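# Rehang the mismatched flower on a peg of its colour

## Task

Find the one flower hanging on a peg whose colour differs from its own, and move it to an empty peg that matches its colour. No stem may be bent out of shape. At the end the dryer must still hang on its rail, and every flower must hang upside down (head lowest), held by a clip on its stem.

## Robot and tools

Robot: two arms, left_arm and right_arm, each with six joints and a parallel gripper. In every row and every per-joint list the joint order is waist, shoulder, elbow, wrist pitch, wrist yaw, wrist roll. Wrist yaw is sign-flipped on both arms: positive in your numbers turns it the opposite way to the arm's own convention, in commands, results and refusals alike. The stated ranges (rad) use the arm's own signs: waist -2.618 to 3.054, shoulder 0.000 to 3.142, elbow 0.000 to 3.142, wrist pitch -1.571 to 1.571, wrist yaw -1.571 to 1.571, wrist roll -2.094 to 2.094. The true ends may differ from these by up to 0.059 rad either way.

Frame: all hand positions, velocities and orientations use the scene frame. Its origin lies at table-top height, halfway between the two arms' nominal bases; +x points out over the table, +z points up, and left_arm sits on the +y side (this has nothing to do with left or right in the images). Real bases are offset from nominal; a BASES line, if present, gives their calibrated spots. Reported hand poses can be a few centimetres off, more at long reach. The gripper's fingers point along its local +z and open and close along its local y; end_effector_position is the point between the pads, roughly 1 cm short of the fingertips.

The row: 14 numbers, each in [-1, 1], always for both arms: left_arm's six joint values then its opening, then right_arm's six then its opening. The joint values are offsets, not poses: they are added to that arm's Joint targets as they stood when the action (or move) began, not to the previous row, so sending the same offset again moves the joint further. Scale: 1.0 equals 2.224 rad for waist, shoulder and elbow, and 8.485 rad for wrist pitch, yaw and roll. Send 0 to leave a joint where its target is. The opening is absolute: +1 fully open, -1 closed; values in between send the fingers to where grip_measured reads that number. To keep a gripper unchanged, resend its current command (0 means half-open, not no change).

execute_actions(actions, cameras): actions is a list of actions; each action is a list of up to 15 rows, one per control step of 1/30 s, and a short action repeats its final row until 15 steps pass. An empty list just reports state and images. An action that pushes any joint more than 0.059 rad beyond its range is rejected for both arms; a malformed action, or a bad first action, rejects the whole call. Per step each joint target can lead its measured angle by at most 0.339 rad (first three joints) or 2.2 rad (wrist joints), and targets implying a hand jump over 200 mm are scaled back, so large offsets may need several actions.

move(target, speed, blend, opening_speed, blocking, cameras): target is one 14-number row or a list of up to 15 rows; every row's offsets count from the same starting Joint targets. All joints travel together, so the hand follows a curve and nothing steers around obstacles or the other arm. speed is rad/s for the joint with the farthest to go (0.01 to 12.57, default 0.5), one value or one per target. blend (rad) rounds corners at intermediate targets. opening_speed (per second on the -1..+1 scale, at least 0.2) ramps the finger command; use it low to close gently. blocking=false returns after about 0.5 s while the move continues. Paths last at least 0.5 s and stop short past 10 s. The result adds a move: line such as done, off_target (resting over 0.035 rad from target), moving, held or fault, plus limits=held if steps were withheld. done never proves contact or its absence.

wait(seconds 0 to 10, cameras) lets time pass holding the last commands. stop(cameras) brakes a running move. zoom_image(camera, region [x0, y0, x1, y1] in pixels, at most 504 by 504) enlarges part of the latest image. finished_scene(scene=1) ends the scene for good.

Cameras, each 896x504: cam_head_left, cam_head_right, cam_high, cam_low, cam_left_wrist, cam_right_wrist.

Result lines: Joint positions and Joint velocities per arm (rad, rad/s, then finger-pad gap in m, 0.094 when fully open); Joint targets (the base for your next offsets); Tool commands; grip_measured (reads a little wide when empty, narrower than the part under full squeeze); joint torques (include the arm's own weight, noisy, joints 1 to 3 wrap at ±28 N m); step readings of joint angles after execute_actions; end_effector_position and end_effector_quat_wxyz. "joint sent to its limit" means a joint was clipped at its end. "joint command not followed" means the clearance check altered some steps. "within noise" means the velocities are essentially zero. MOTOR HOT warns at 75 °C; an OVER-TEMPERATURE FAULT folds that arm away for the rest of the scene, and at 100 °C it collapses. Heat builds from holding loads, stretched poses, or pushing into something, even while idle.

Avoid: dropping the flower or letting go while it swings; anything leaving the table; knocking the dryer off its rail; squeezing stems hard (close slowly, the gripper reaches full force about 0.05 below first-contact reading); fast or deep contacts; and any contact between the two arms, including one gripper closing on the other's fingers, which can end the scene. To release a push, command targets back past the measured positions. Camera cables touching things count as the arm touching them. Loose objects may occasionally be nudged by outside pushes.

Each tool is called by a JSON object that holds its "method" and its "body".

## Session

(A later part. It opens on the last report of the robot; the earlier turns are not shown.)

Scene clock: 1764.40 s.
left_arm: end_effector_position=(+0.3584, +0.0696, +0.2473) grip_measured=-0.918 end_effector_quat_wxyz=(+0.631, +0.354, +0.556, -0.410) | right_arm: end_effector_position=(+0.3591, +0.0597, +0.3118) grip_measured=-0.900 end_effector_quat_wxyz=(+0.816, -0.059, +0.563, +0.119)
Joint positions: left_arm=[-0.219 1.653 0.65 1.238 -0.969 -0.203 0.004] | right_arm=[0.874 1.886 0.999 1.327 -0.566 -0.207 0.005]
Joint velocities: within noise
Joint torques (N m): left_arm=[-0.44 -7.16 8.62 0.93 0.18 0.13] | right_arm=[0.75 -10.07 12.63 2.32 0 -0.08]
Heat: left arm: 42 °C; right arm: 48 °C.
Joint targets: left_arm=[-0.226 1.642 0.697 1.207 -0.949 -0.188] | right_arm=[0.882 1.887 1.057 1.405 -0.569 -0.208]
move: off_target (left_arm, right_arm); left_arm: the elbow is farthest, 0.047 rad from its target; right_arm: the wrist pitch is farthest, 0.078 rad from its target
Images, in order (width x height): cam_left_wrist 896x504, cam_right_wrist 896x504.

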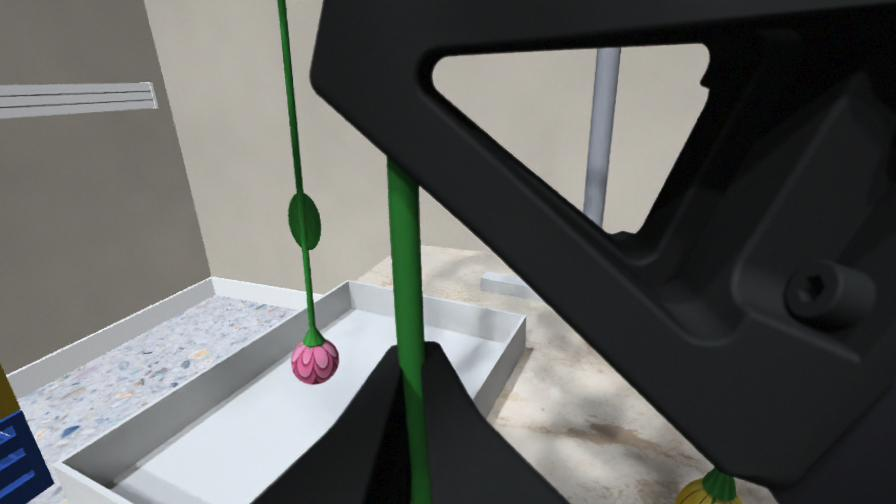

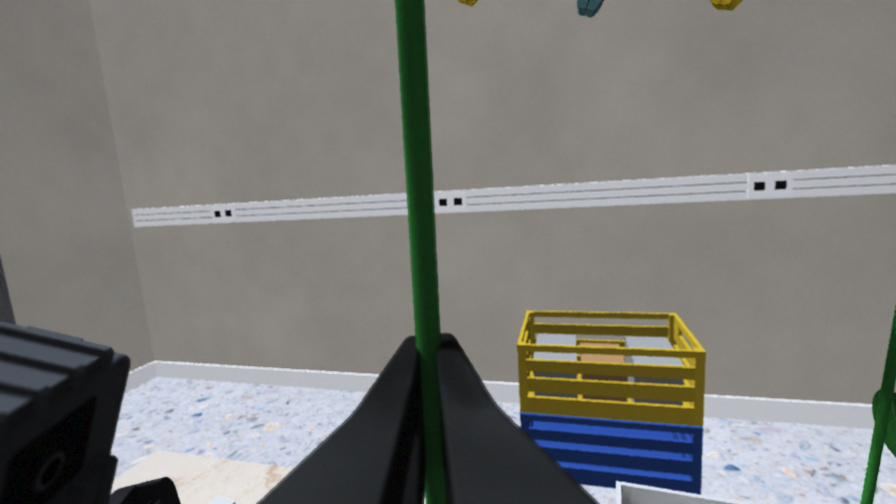

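{"method": "move", "body": {"target": [[0,0,0,0,0,0,-1.0,0,0,0,0,0,0,-0.6],[0,0,0,0,0,0,-1.0,0,-0.0099,-0.0301,-0.0136,0,0,-0.6],[0,0,0,0,0,0,-1.0,0.0508,-0.1281,-0.12,-0.0342,-0.0137,-0.0014,-0.6]], "speed": [0.2,0.2,0.25], "opening_speed": 0.3}}

Scene clock: 1800.83 s.
left_arm: end_effector_position=(+0.3571, +0.0674, +0.2473) grip_measured=-0.919 end_effector_quat_wxyz=(+0.630, +0.356, +0.554, -0.412) | right_arm: end_effector_position=(+0.2988, +0.0476, +0.3117) grip_measured=-0.602 end_effector_quat_wxyz=(+0.785, -0.084, +0.604, +0.107)
Joint positions: left_arm=[-0.225 1.653 0.65 1.238 -0.969 -0.203 0.004] | right_arm=[0.996 1.634 0.809 1.161 -0.681 -0.219 0.019]
Joint velocities: within noise
Joint torques (N m): left_arm=[-0.61 -7.08 8.79 0.93 0.23 0.1] | right_arm=[0.62 -10.96 5.65 1.23 -0.04 -0.09]
Heat: left arm: 42 °C; right arm: 47 °C.
Joint targets: left_arm=[-0.226 1.642 0.697 1.207 -0.949 -0.188] | right_arm=[0.995 1.602 0.790 1.115 -0.685 -0.220]
move: off_target (left_arm, right_arm); left_arm: the elbow is farthest, 0.047 rad from its target; right_arm: the wrist pitch is farthest, 0.047 rad from its target

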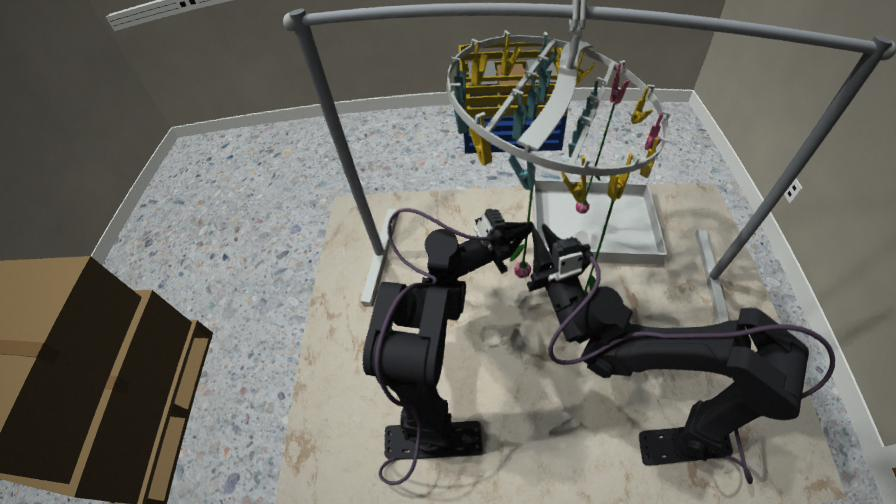

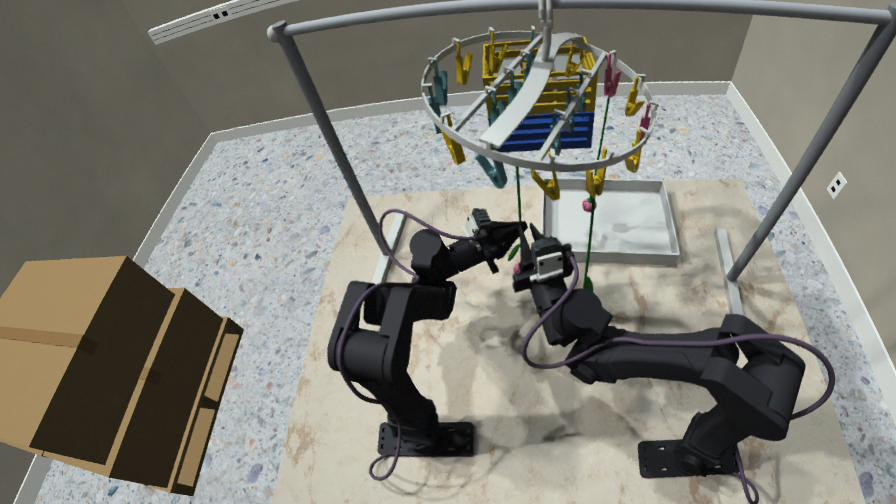

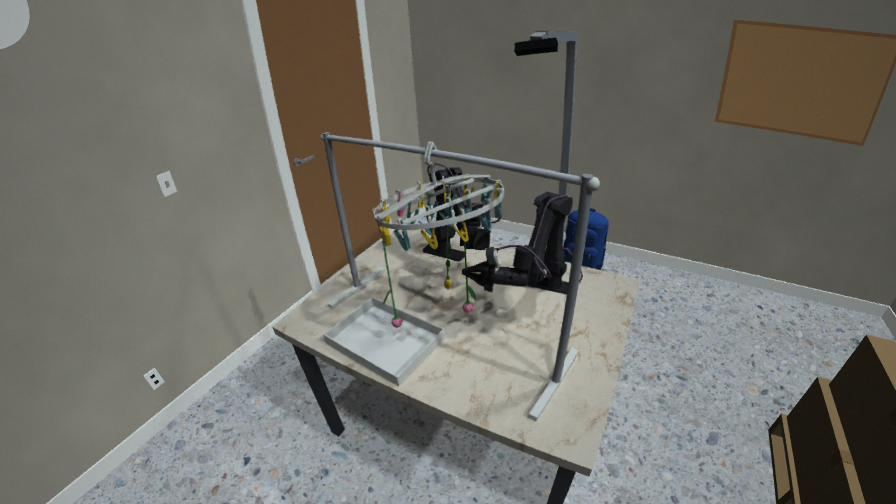

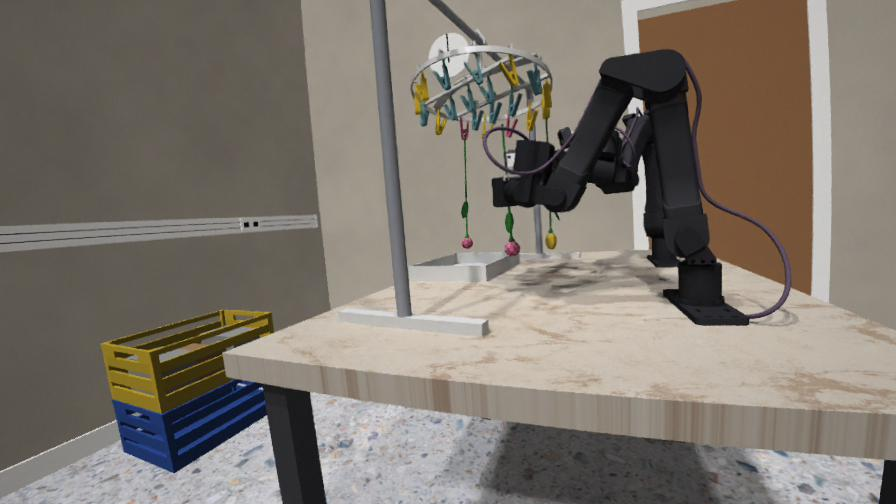

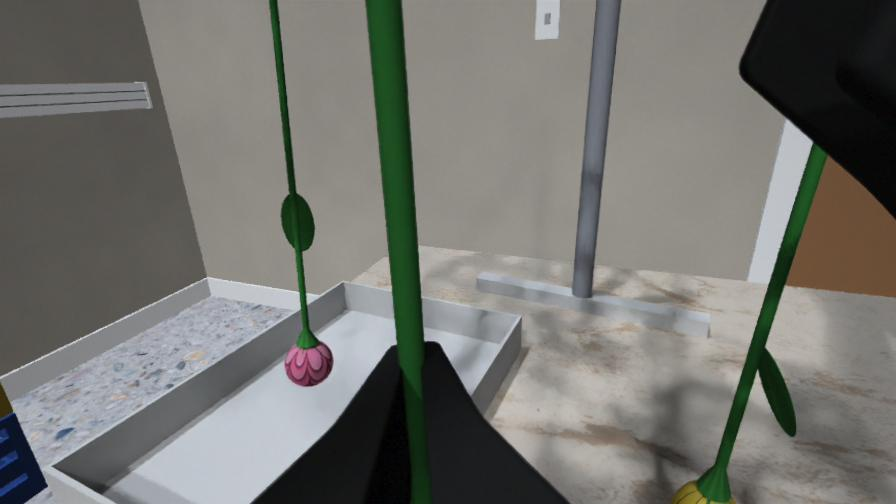

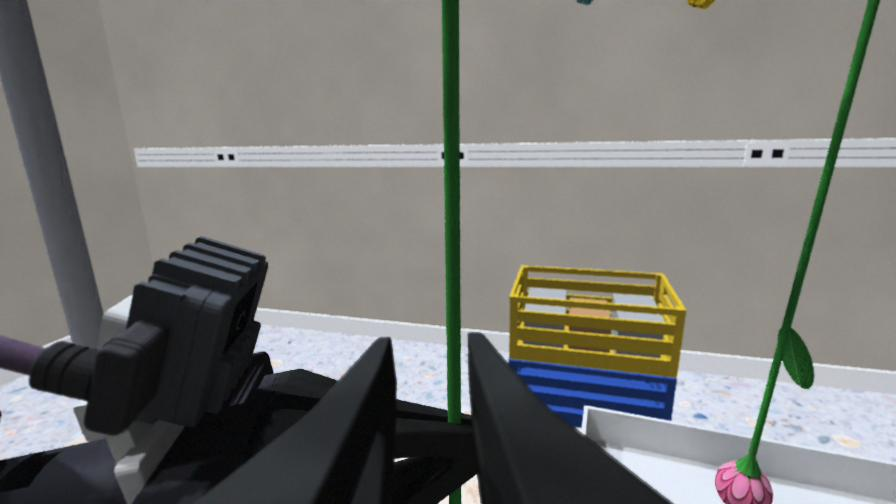

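{"method": "zoom_image", "body": {"camera": "cam_head_left", "region": [480, 130, 700, 330]}}

{"method": "zoom_image", "body": {"camera": "cam_left_wrist", "region": [640, 0, 896, 504]}}

{"method": "zoom_image", "body": {"camera": "cam_high", "region": [360, 160, 540, 340]}}

Scaled by 2.291 from the camera's 896x504 image, which has a finer 1280x720 frame.

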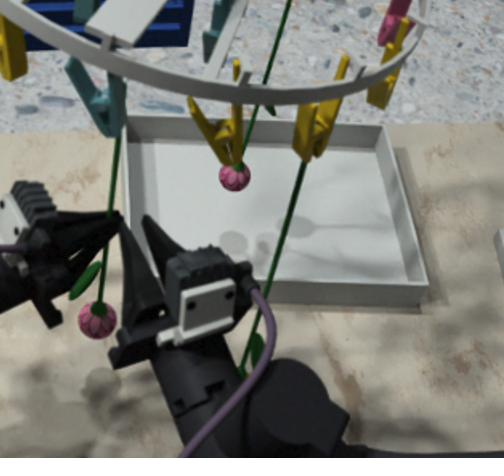

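Scaled by 1.000.

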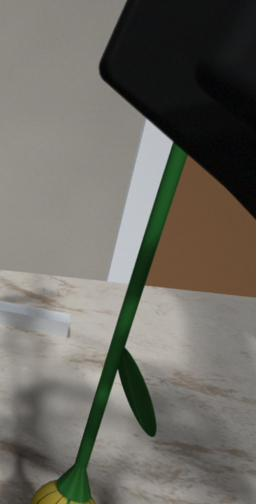

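Scaled by 2.800 from the camera's 896x504 image, which has a finer 1280x720 frame.

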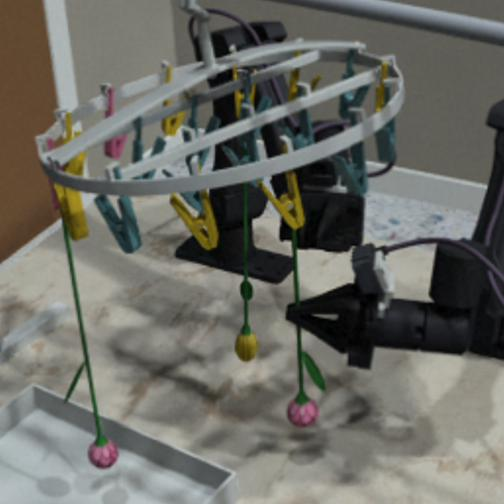

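{"method": "move", "body": {"target": [[0,0,0,0,0,0,-1.0,0.0022,-0.1808,-0.1304,-0.01355,0.0454,0.0141,0.06],[0,0,0,0,0,0,-1.0,0.0022,-0.4505,-0.2293,-0.0289,0.0807,0.0259,0.06],[0,0,0,0,0,0,-1.0,-0.6497,-0.4505,-0.2293,-0.0289,0.0807,0.0259,0.06],[0,0,0,0,0,0,-1.0,-0.6828,-0.0629,0.1776,-0.0131,0.2334,0.0966,0.06]], "speed": [0.6,0.9,1.0,0.8], "blend": [0.15,0.15,0.15,0]}}

Scene clock: 1921.47 s.
left_arm: end_effector_position=(+0.3571, +0.0674, +0.2473) grip_measured=-0.919 end_effector_quat_wxyz=(+0.630, +0.356, +0.554, -0.412) | right_arm: end_effector_position=(+0.3432, -0.2873, +0.4220) grip_measured=+0.058 end_effector_quat_wxyz=(+0.696, -0.245, +0.602, +0.305)
Joint positions: left_arm=[-0.225 1.653 0.65 1.238 -0.969 -0.203 0.004] | right_arm=[-0.522 1.469 1.125 0.934 1.289 0.599 0.05]
Joint velocities: within noise
Joint torques (N m): left_arm=[-0.72 -7.01 8.65 0.95 0.2 0.11] | right_arm=[-0.65 -6.94 13.52 1.75 -0.19 0.09]
Heat: left arm: 42 °C; right arm: 39 °C.
Joint targets: left_arm=[-0.226 1.642 0.697 1.207 -0.949 -0.188] | right_arm=[-0.524 1.462 1.185 1.003 1.295 0.599]
move: off_target (left_arm, right_arm); left_arm: the elbow is farthest, 0.047 rad from its target; right_arm: the wrist pitch is farthest, 0.070 rad from its target

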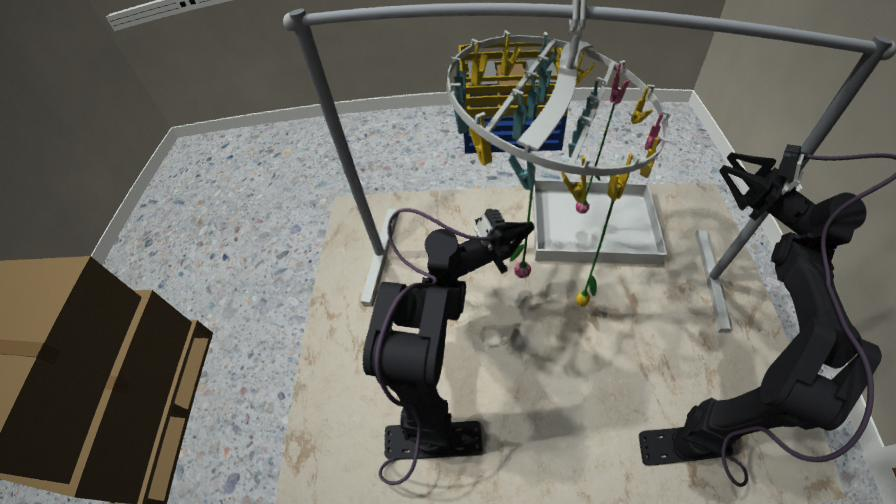

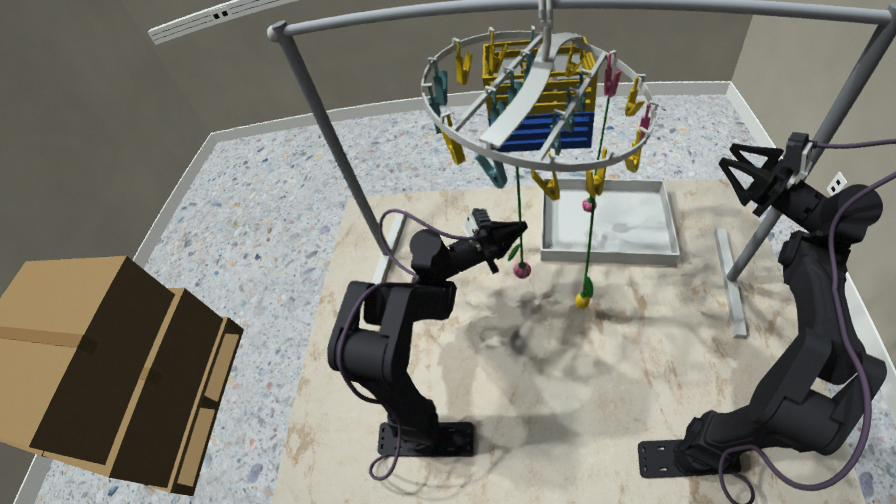

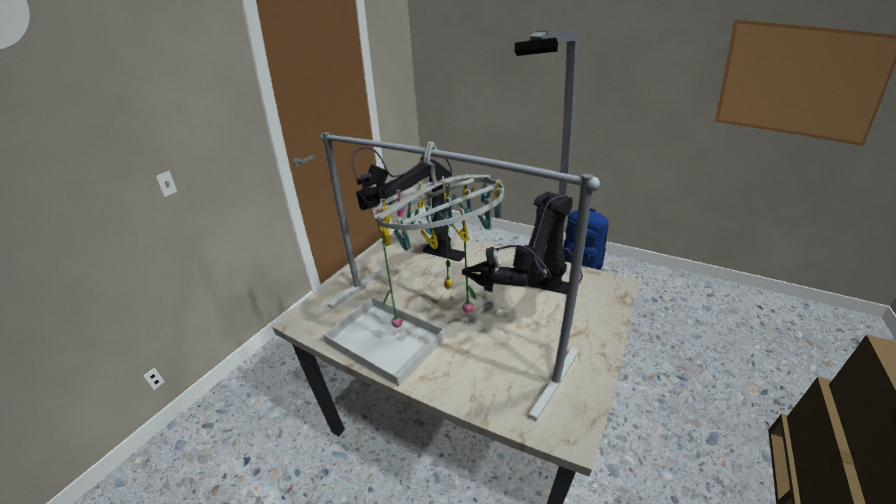

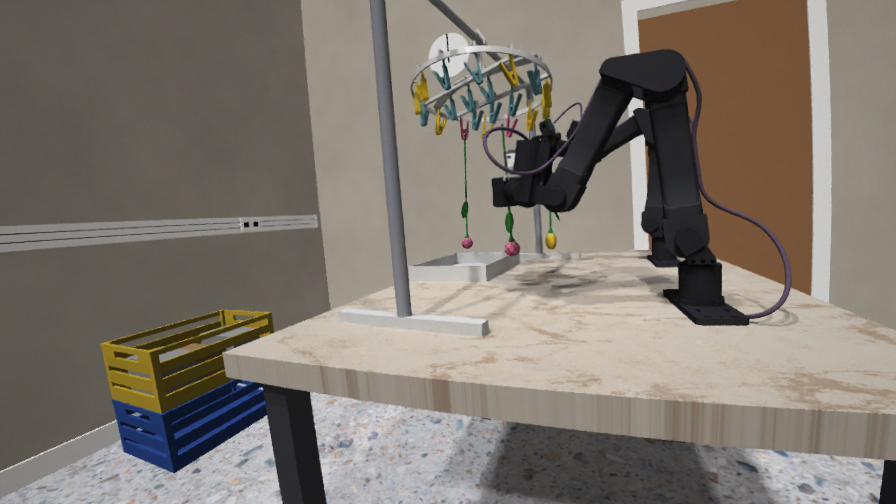

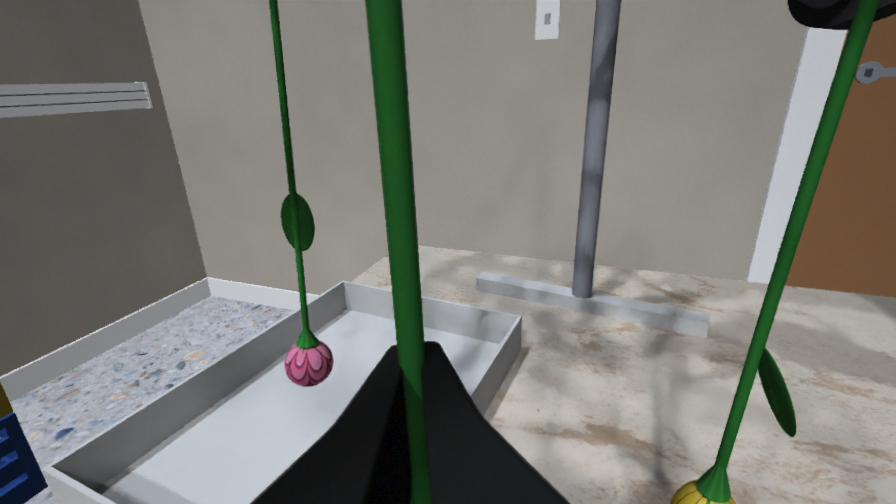

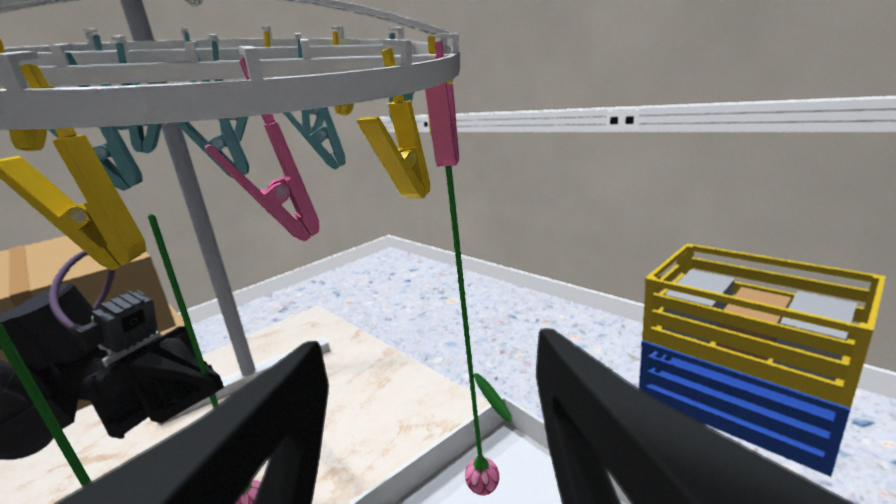

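{"method": "zoom_image", "body": {"camera": "cam_right_wrist", "region": [170, 40, 370, 270]}}

{"method": "zoom_image", "body": {"camera": "cam_right_wrist", "region": [0, 0, 500, 500]}}

Scaled by 2.191 from the camera's 896x504 image, which has a finer 1280x720 frame.

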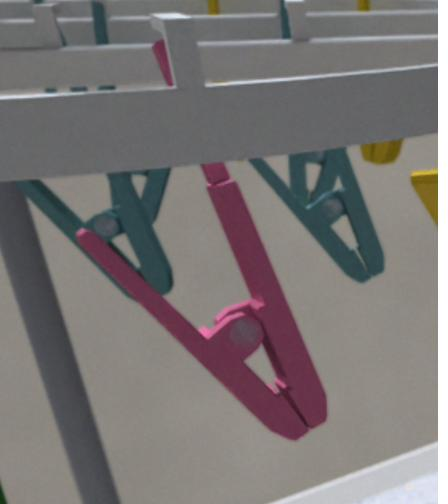

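Scaled by 1.008 from the camera's 896x504 image, which has a finer 1280x720 frame.

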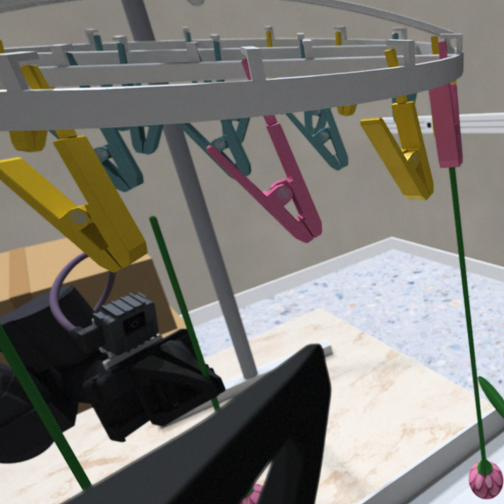

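{"method": "move", "body": {"target": [-0.1133,0.2059,0.1947,0.0220,-0.0113,-0.0067,-1.0,0.1097,0.0058,0.0193,0.0087,-0.0018,0.0111,0.15], "speed": 0.4}}

Scene clock: 2026.03 s.
left_arm: end_effector_position=(+0.3769, -0.0626, +0.2138) grip_measured=-0.919 end_effector_quat_wxyz=(+0.557, +0.444, +0.482, -0.511) | right_arm: end_effector_position=(+0.3331, -0.1928, +0.4427) grip_measured=+0.148 end_effector_quat_wxyz=(+0.661, -0.322, +0.553, +0.392)
Joint positions: left_arm=[-0.479 2.102 1.081 1.308 -1.045 -0.248 0.004] | right_arm=[-0.279 1.476 1.171 1.011 1.291 0.694 0.054]
Joint velocities: within noise
Joint torques (N m): left_arm=[-0.12 -10.51 8.73 1.9 0.1 0.03] | right_arm=[0.51 -6.5 13.07 1.61 -0.39 0.07]
Heat: left arm: 42 °C; right arm: 43 °C.
Joint targets: left_arm=[-0.478 2.100 1.130 1.393 -1.044 -0.245] | right_arm=[-0.280 1.475 1.228 1.077 1.280 0.693]
move: off_target (left_arm, right_arm); left_arm: the wrist pitch is farthest, 0.085 rad from its target; right_arm: the wrist pitch is farthest, 0.066 rad from its target

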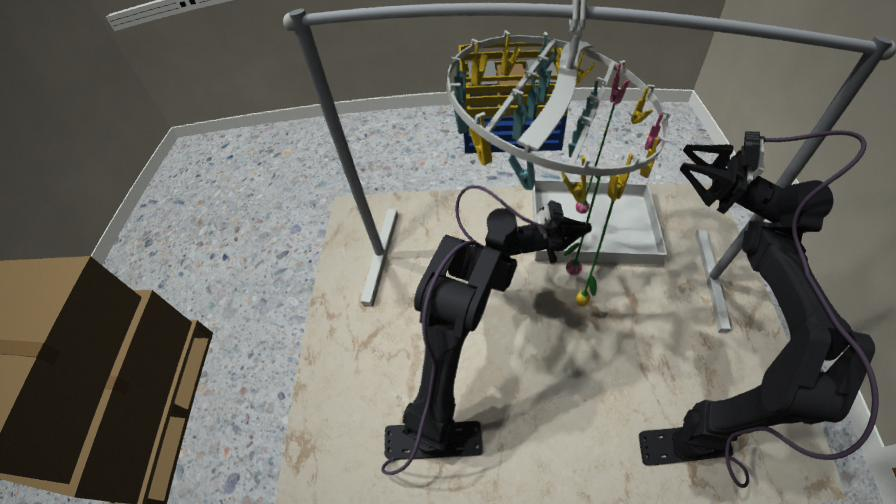

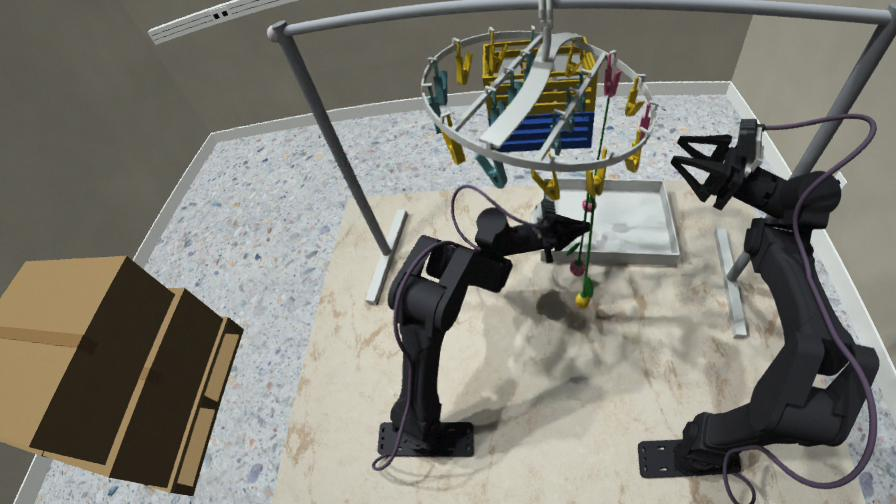

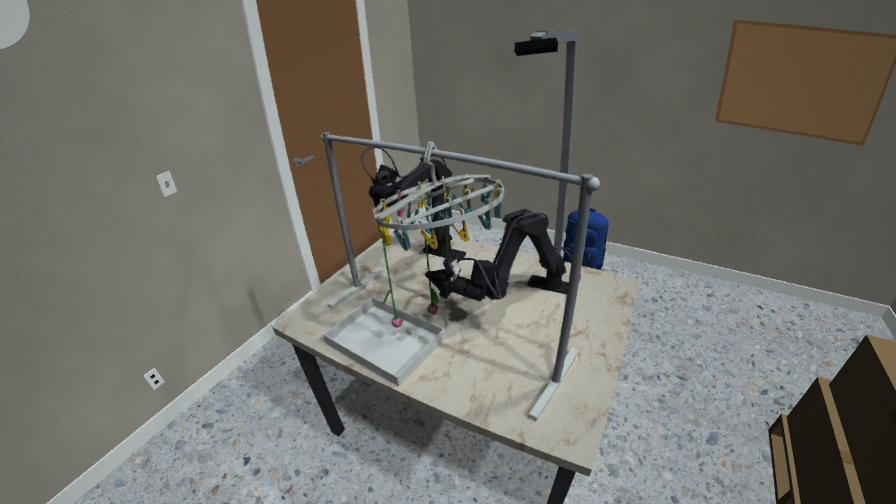

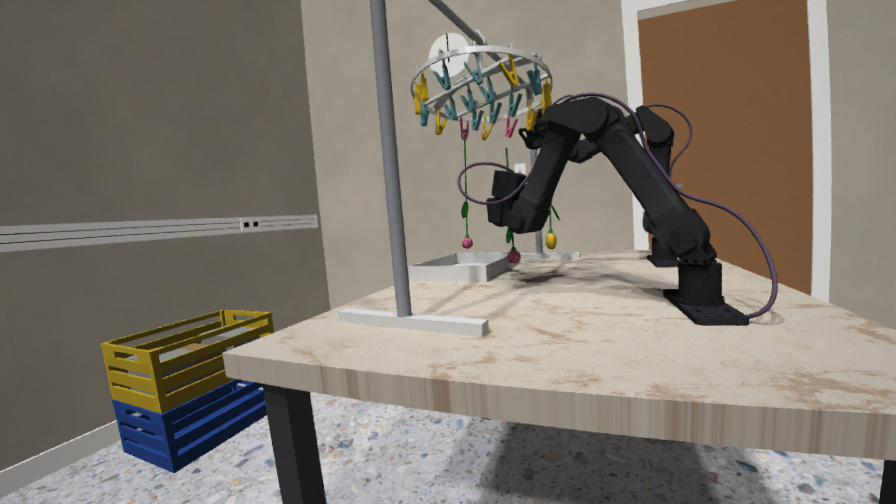

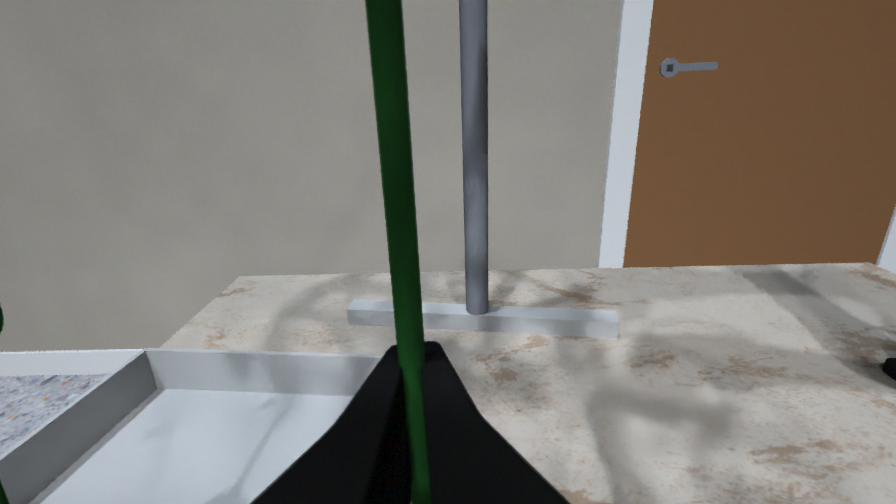

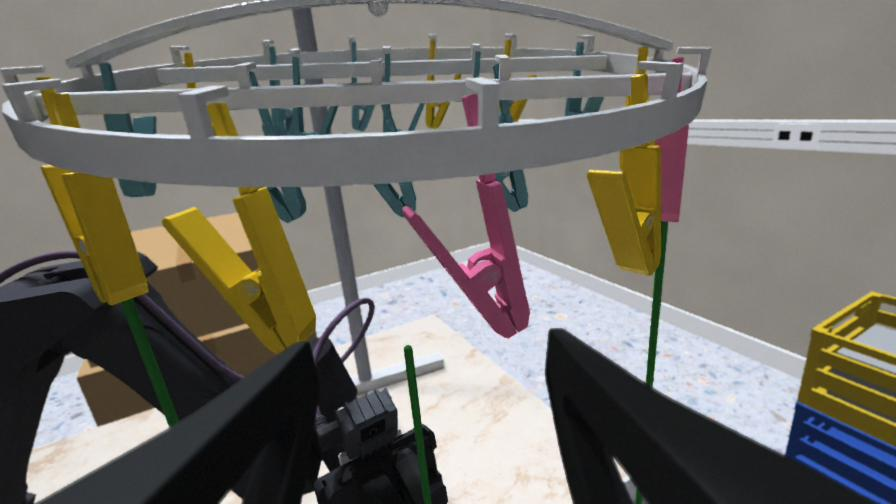

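{"method": "wait", "body": {"seconds": 0.1}}

Scene clock: 2056.37 s.
left_arm: end_effector_position=(+0.3784, -0.0608, +0.2138) grip_measured=-0.919 end_effector_quat_wxyz=(+0.558, +0.443, +0.483, -0.509) | right_arm: end_effector_position=(+0.3331, -0.1928, +0.4427) grip_measured=+0.148 end_effector_quat_wxyz=(+0.661, -0.322, +0.553, +0.392)
Joint positions: left_arm=[-0.475 2.102 1.081 1.308 -1.045 -0.248 0.004] | right_arm=[-0.279 1.476 1.171 1.011 1.291 0.694 0.054]
Joint velocities: within noise
Joint torques (N m): left_arm=[0.02 -10.41 8.64 1.95 0.06 -0.04] | right_arm=[0.51 -6.5 13.05 1.61 -0.39 0.08]
Heat: left arm: 40 °C; right arm: 49 °C.
Joint targets: left_arm=[-0.478 2.100 1.130 1.393 -1.044 -0.245] | right_arm=[-0.280 1.475 1.228 1.077 1.280 0.693]
Tool commands: left_gripper/opening=-1.0 right_gripper/opening=+0.15
wait: 0.10 s; at rest from the start

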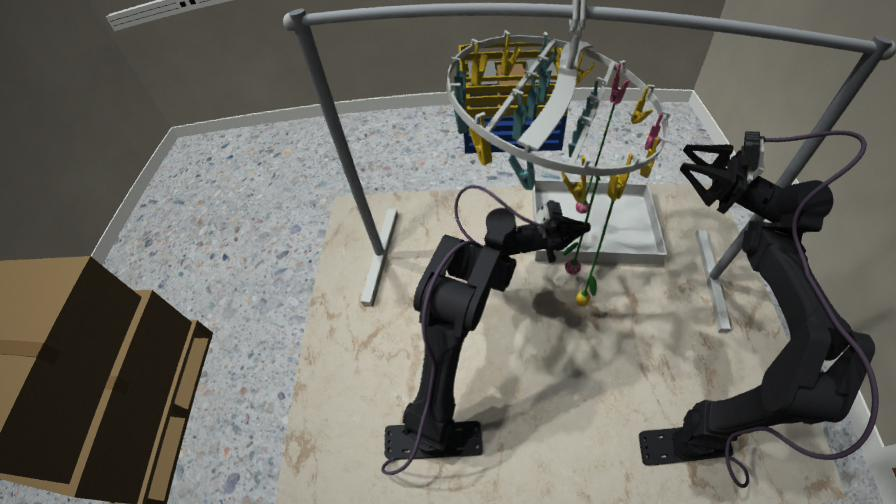

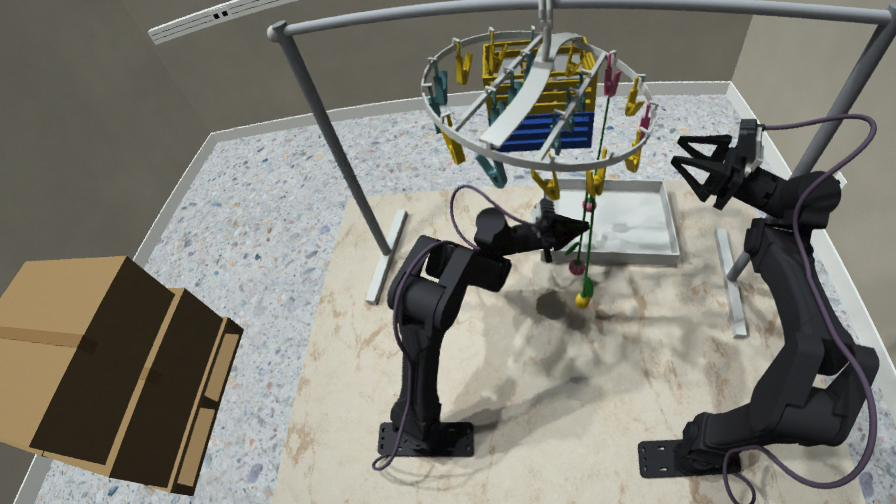

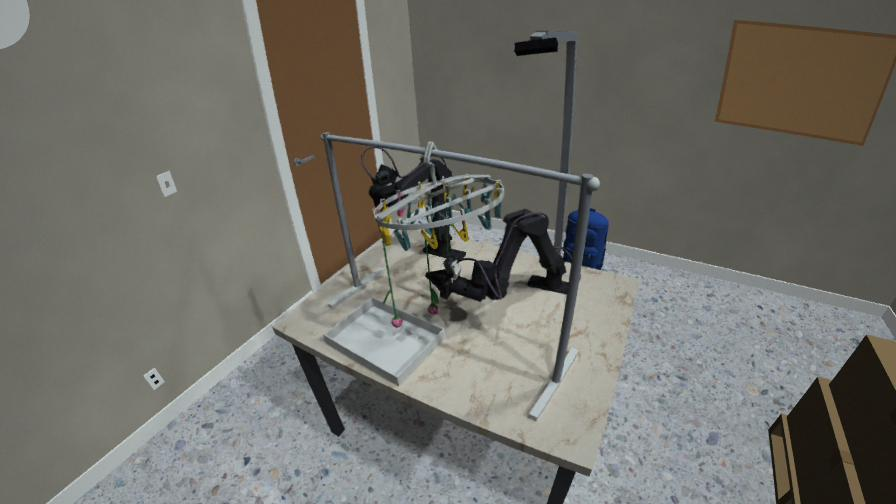

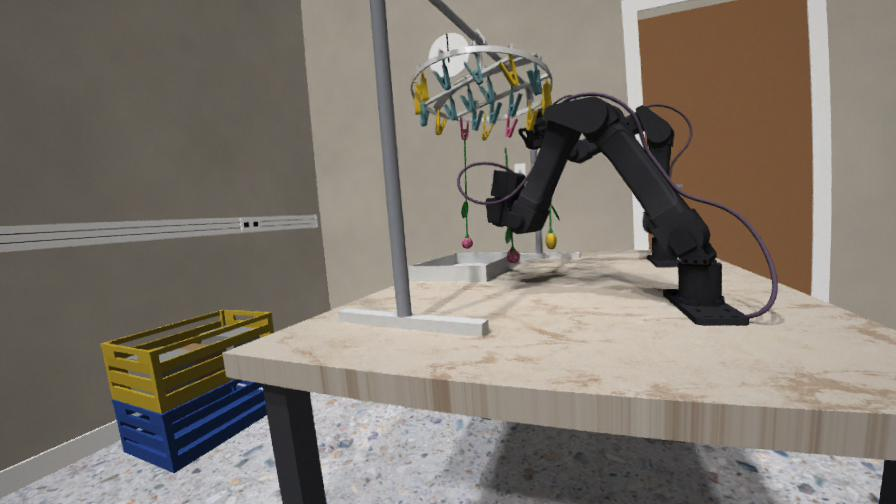

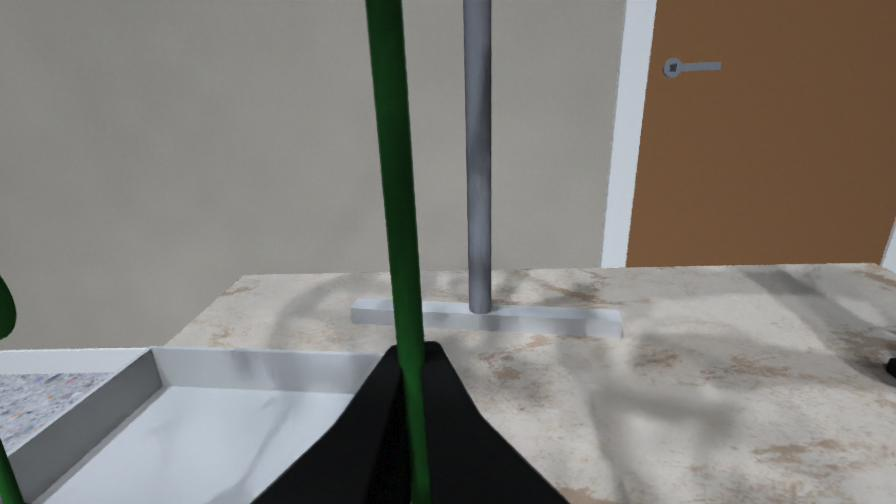

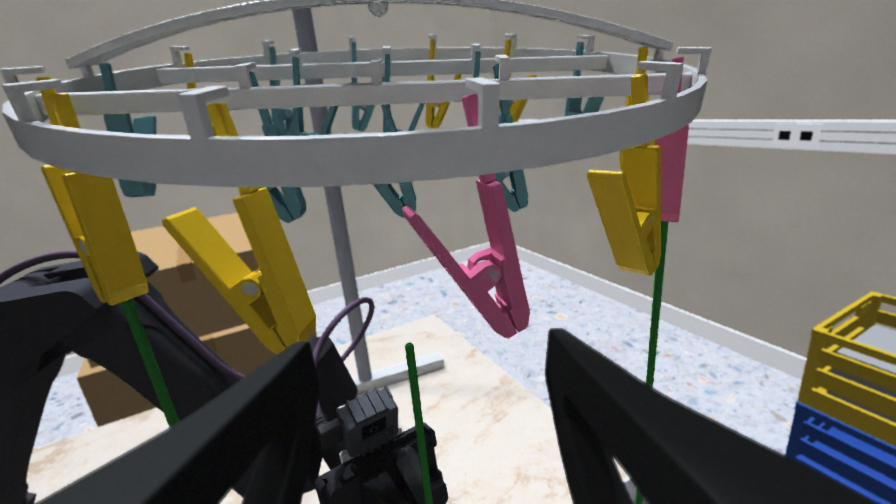

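{"method": "move", "body": {"target": [0,0,0,0,0,0,-1.0,0.0418,0,0.0319,-0.03995,-0.01002,-0.02275,0.2], "speed": 0.25, "opening_speed": 0.3}}

Scene clock: 2114.73 s.
left_arm: end_effector_position=(+0.3784, -0.0608, +0.2138) grip_measured=-0.919 end_effector_quat_wxyz=(+0.558, +0.443, +0.483, -0.509) | right_arm: end_effector_position=(+0.3456, -0.1662, +0.4489) grip_measured=+0.198 end_effector_quat_wxyz=(+0.656, -0.328, +0.554, +0.394)
Joint positions: left_arm=[-0.475 2.102 1.081 1.308 -1.045 -0.248 0.004] | right_arm=[-0.187 1.478 1.242 0.773 1.231 0.519 0.056]
Joint velocities: within noise
Joint torques (N m): left_arm=[0.02 -10.37 8.69 1.88 0.08 -0.04] | right_arm=[0.64 -6.86 13.44 0.89 -0.54 -0.15]
Heat: left arm: 40 °C; right arm: 51 °C.
Joint targets: left_arm=[-0.478 2.100 1.130 1.393 -1.044 -0.245] | right_arm=[-0.187 1.475 1.299 0.738 1.195 0.500]
move: off_target (left_arm, right_arm); left_arm: the wrist pitch is farthest, 0.085 rad from its target; right_arm: the elbow is farthest, 0.057 rad from its target

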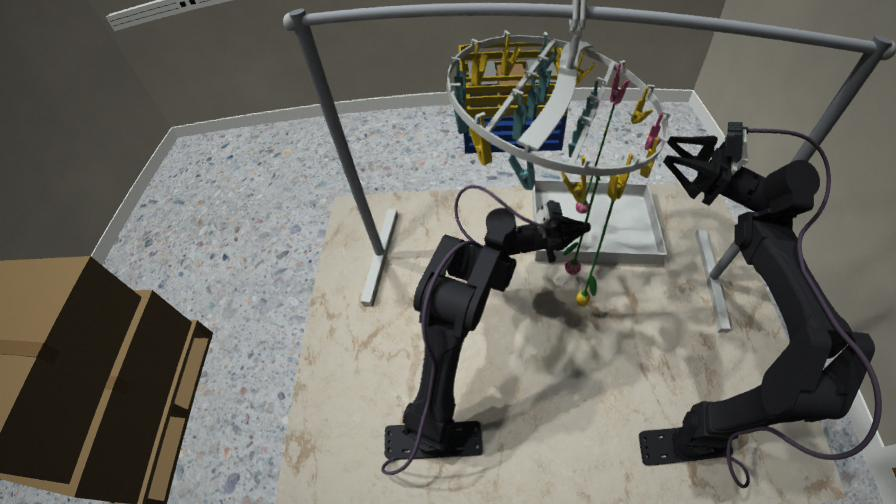

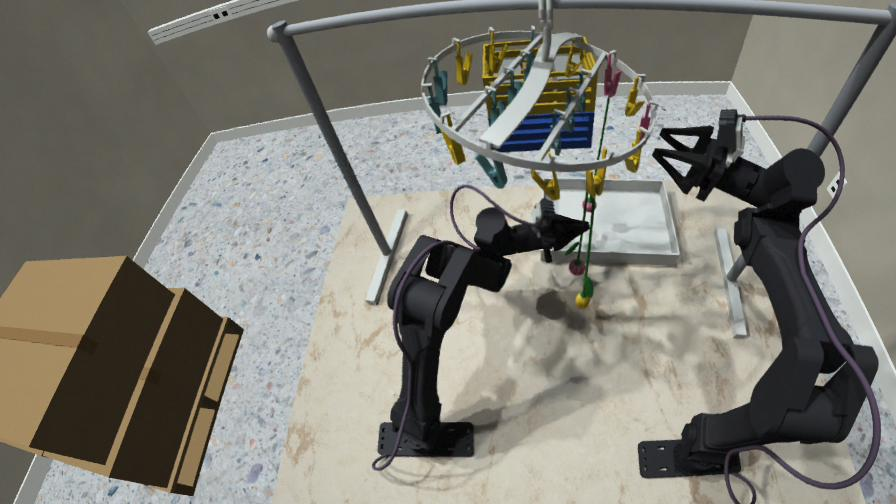

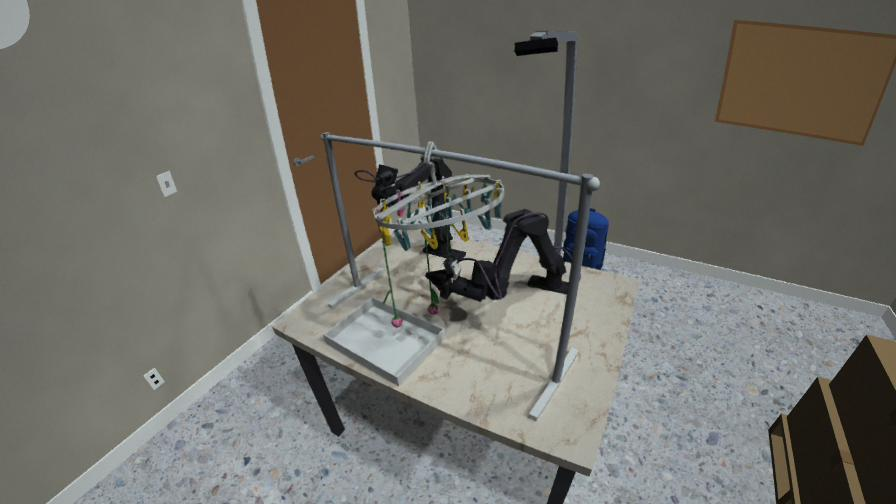

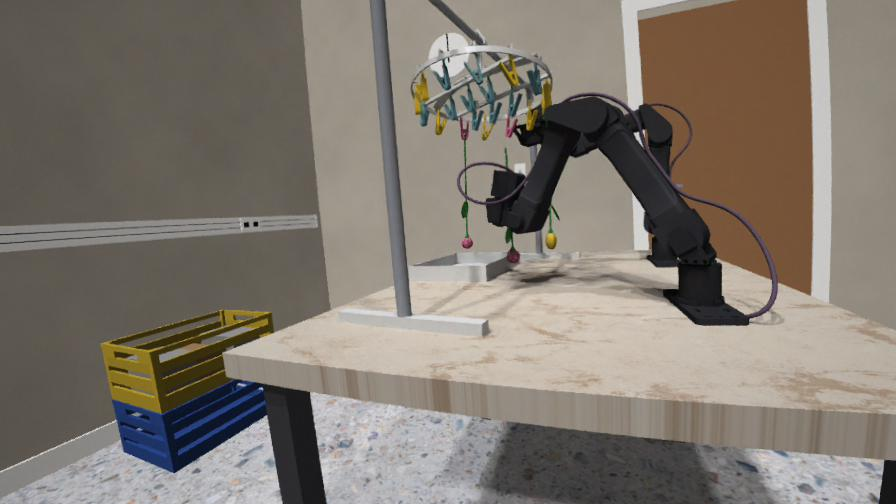

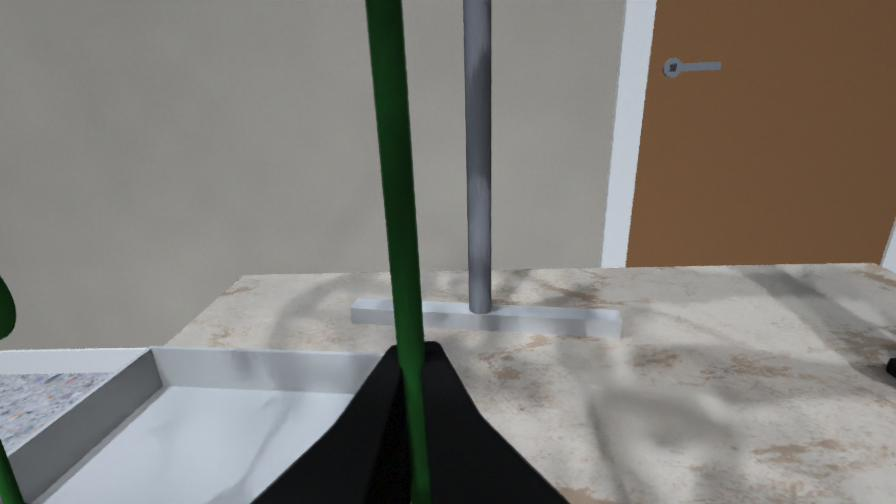

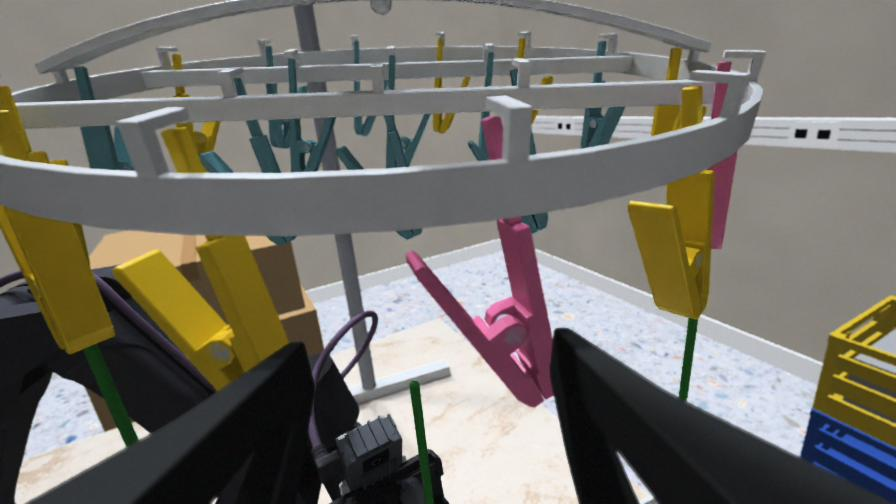

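{"method": "zoom_image", "body": {"camera": "cam_head_left", "region": [590, 70, 770, 230]}}

{"method": "zoom_image", "body": {"camera": "cam_right_wrist", "region": [200, 170, 700, 504]}}

Scaled by 2.800 from the camera's 896x504 image, which has a finer 1280x720 frame.

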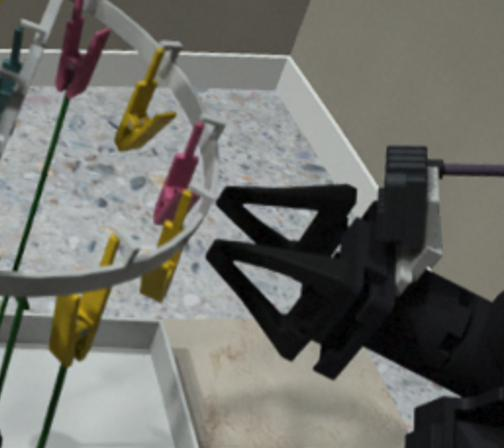

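Scaled by 1.008 from the camera's 896x504 image, which has a finer 1280x720 frame.

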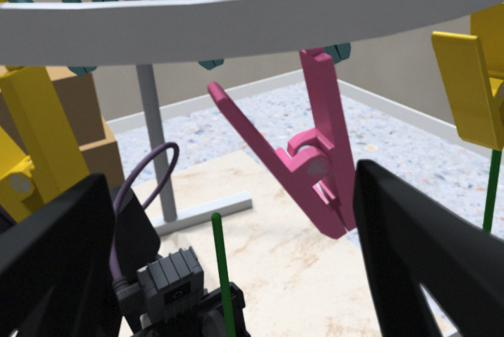

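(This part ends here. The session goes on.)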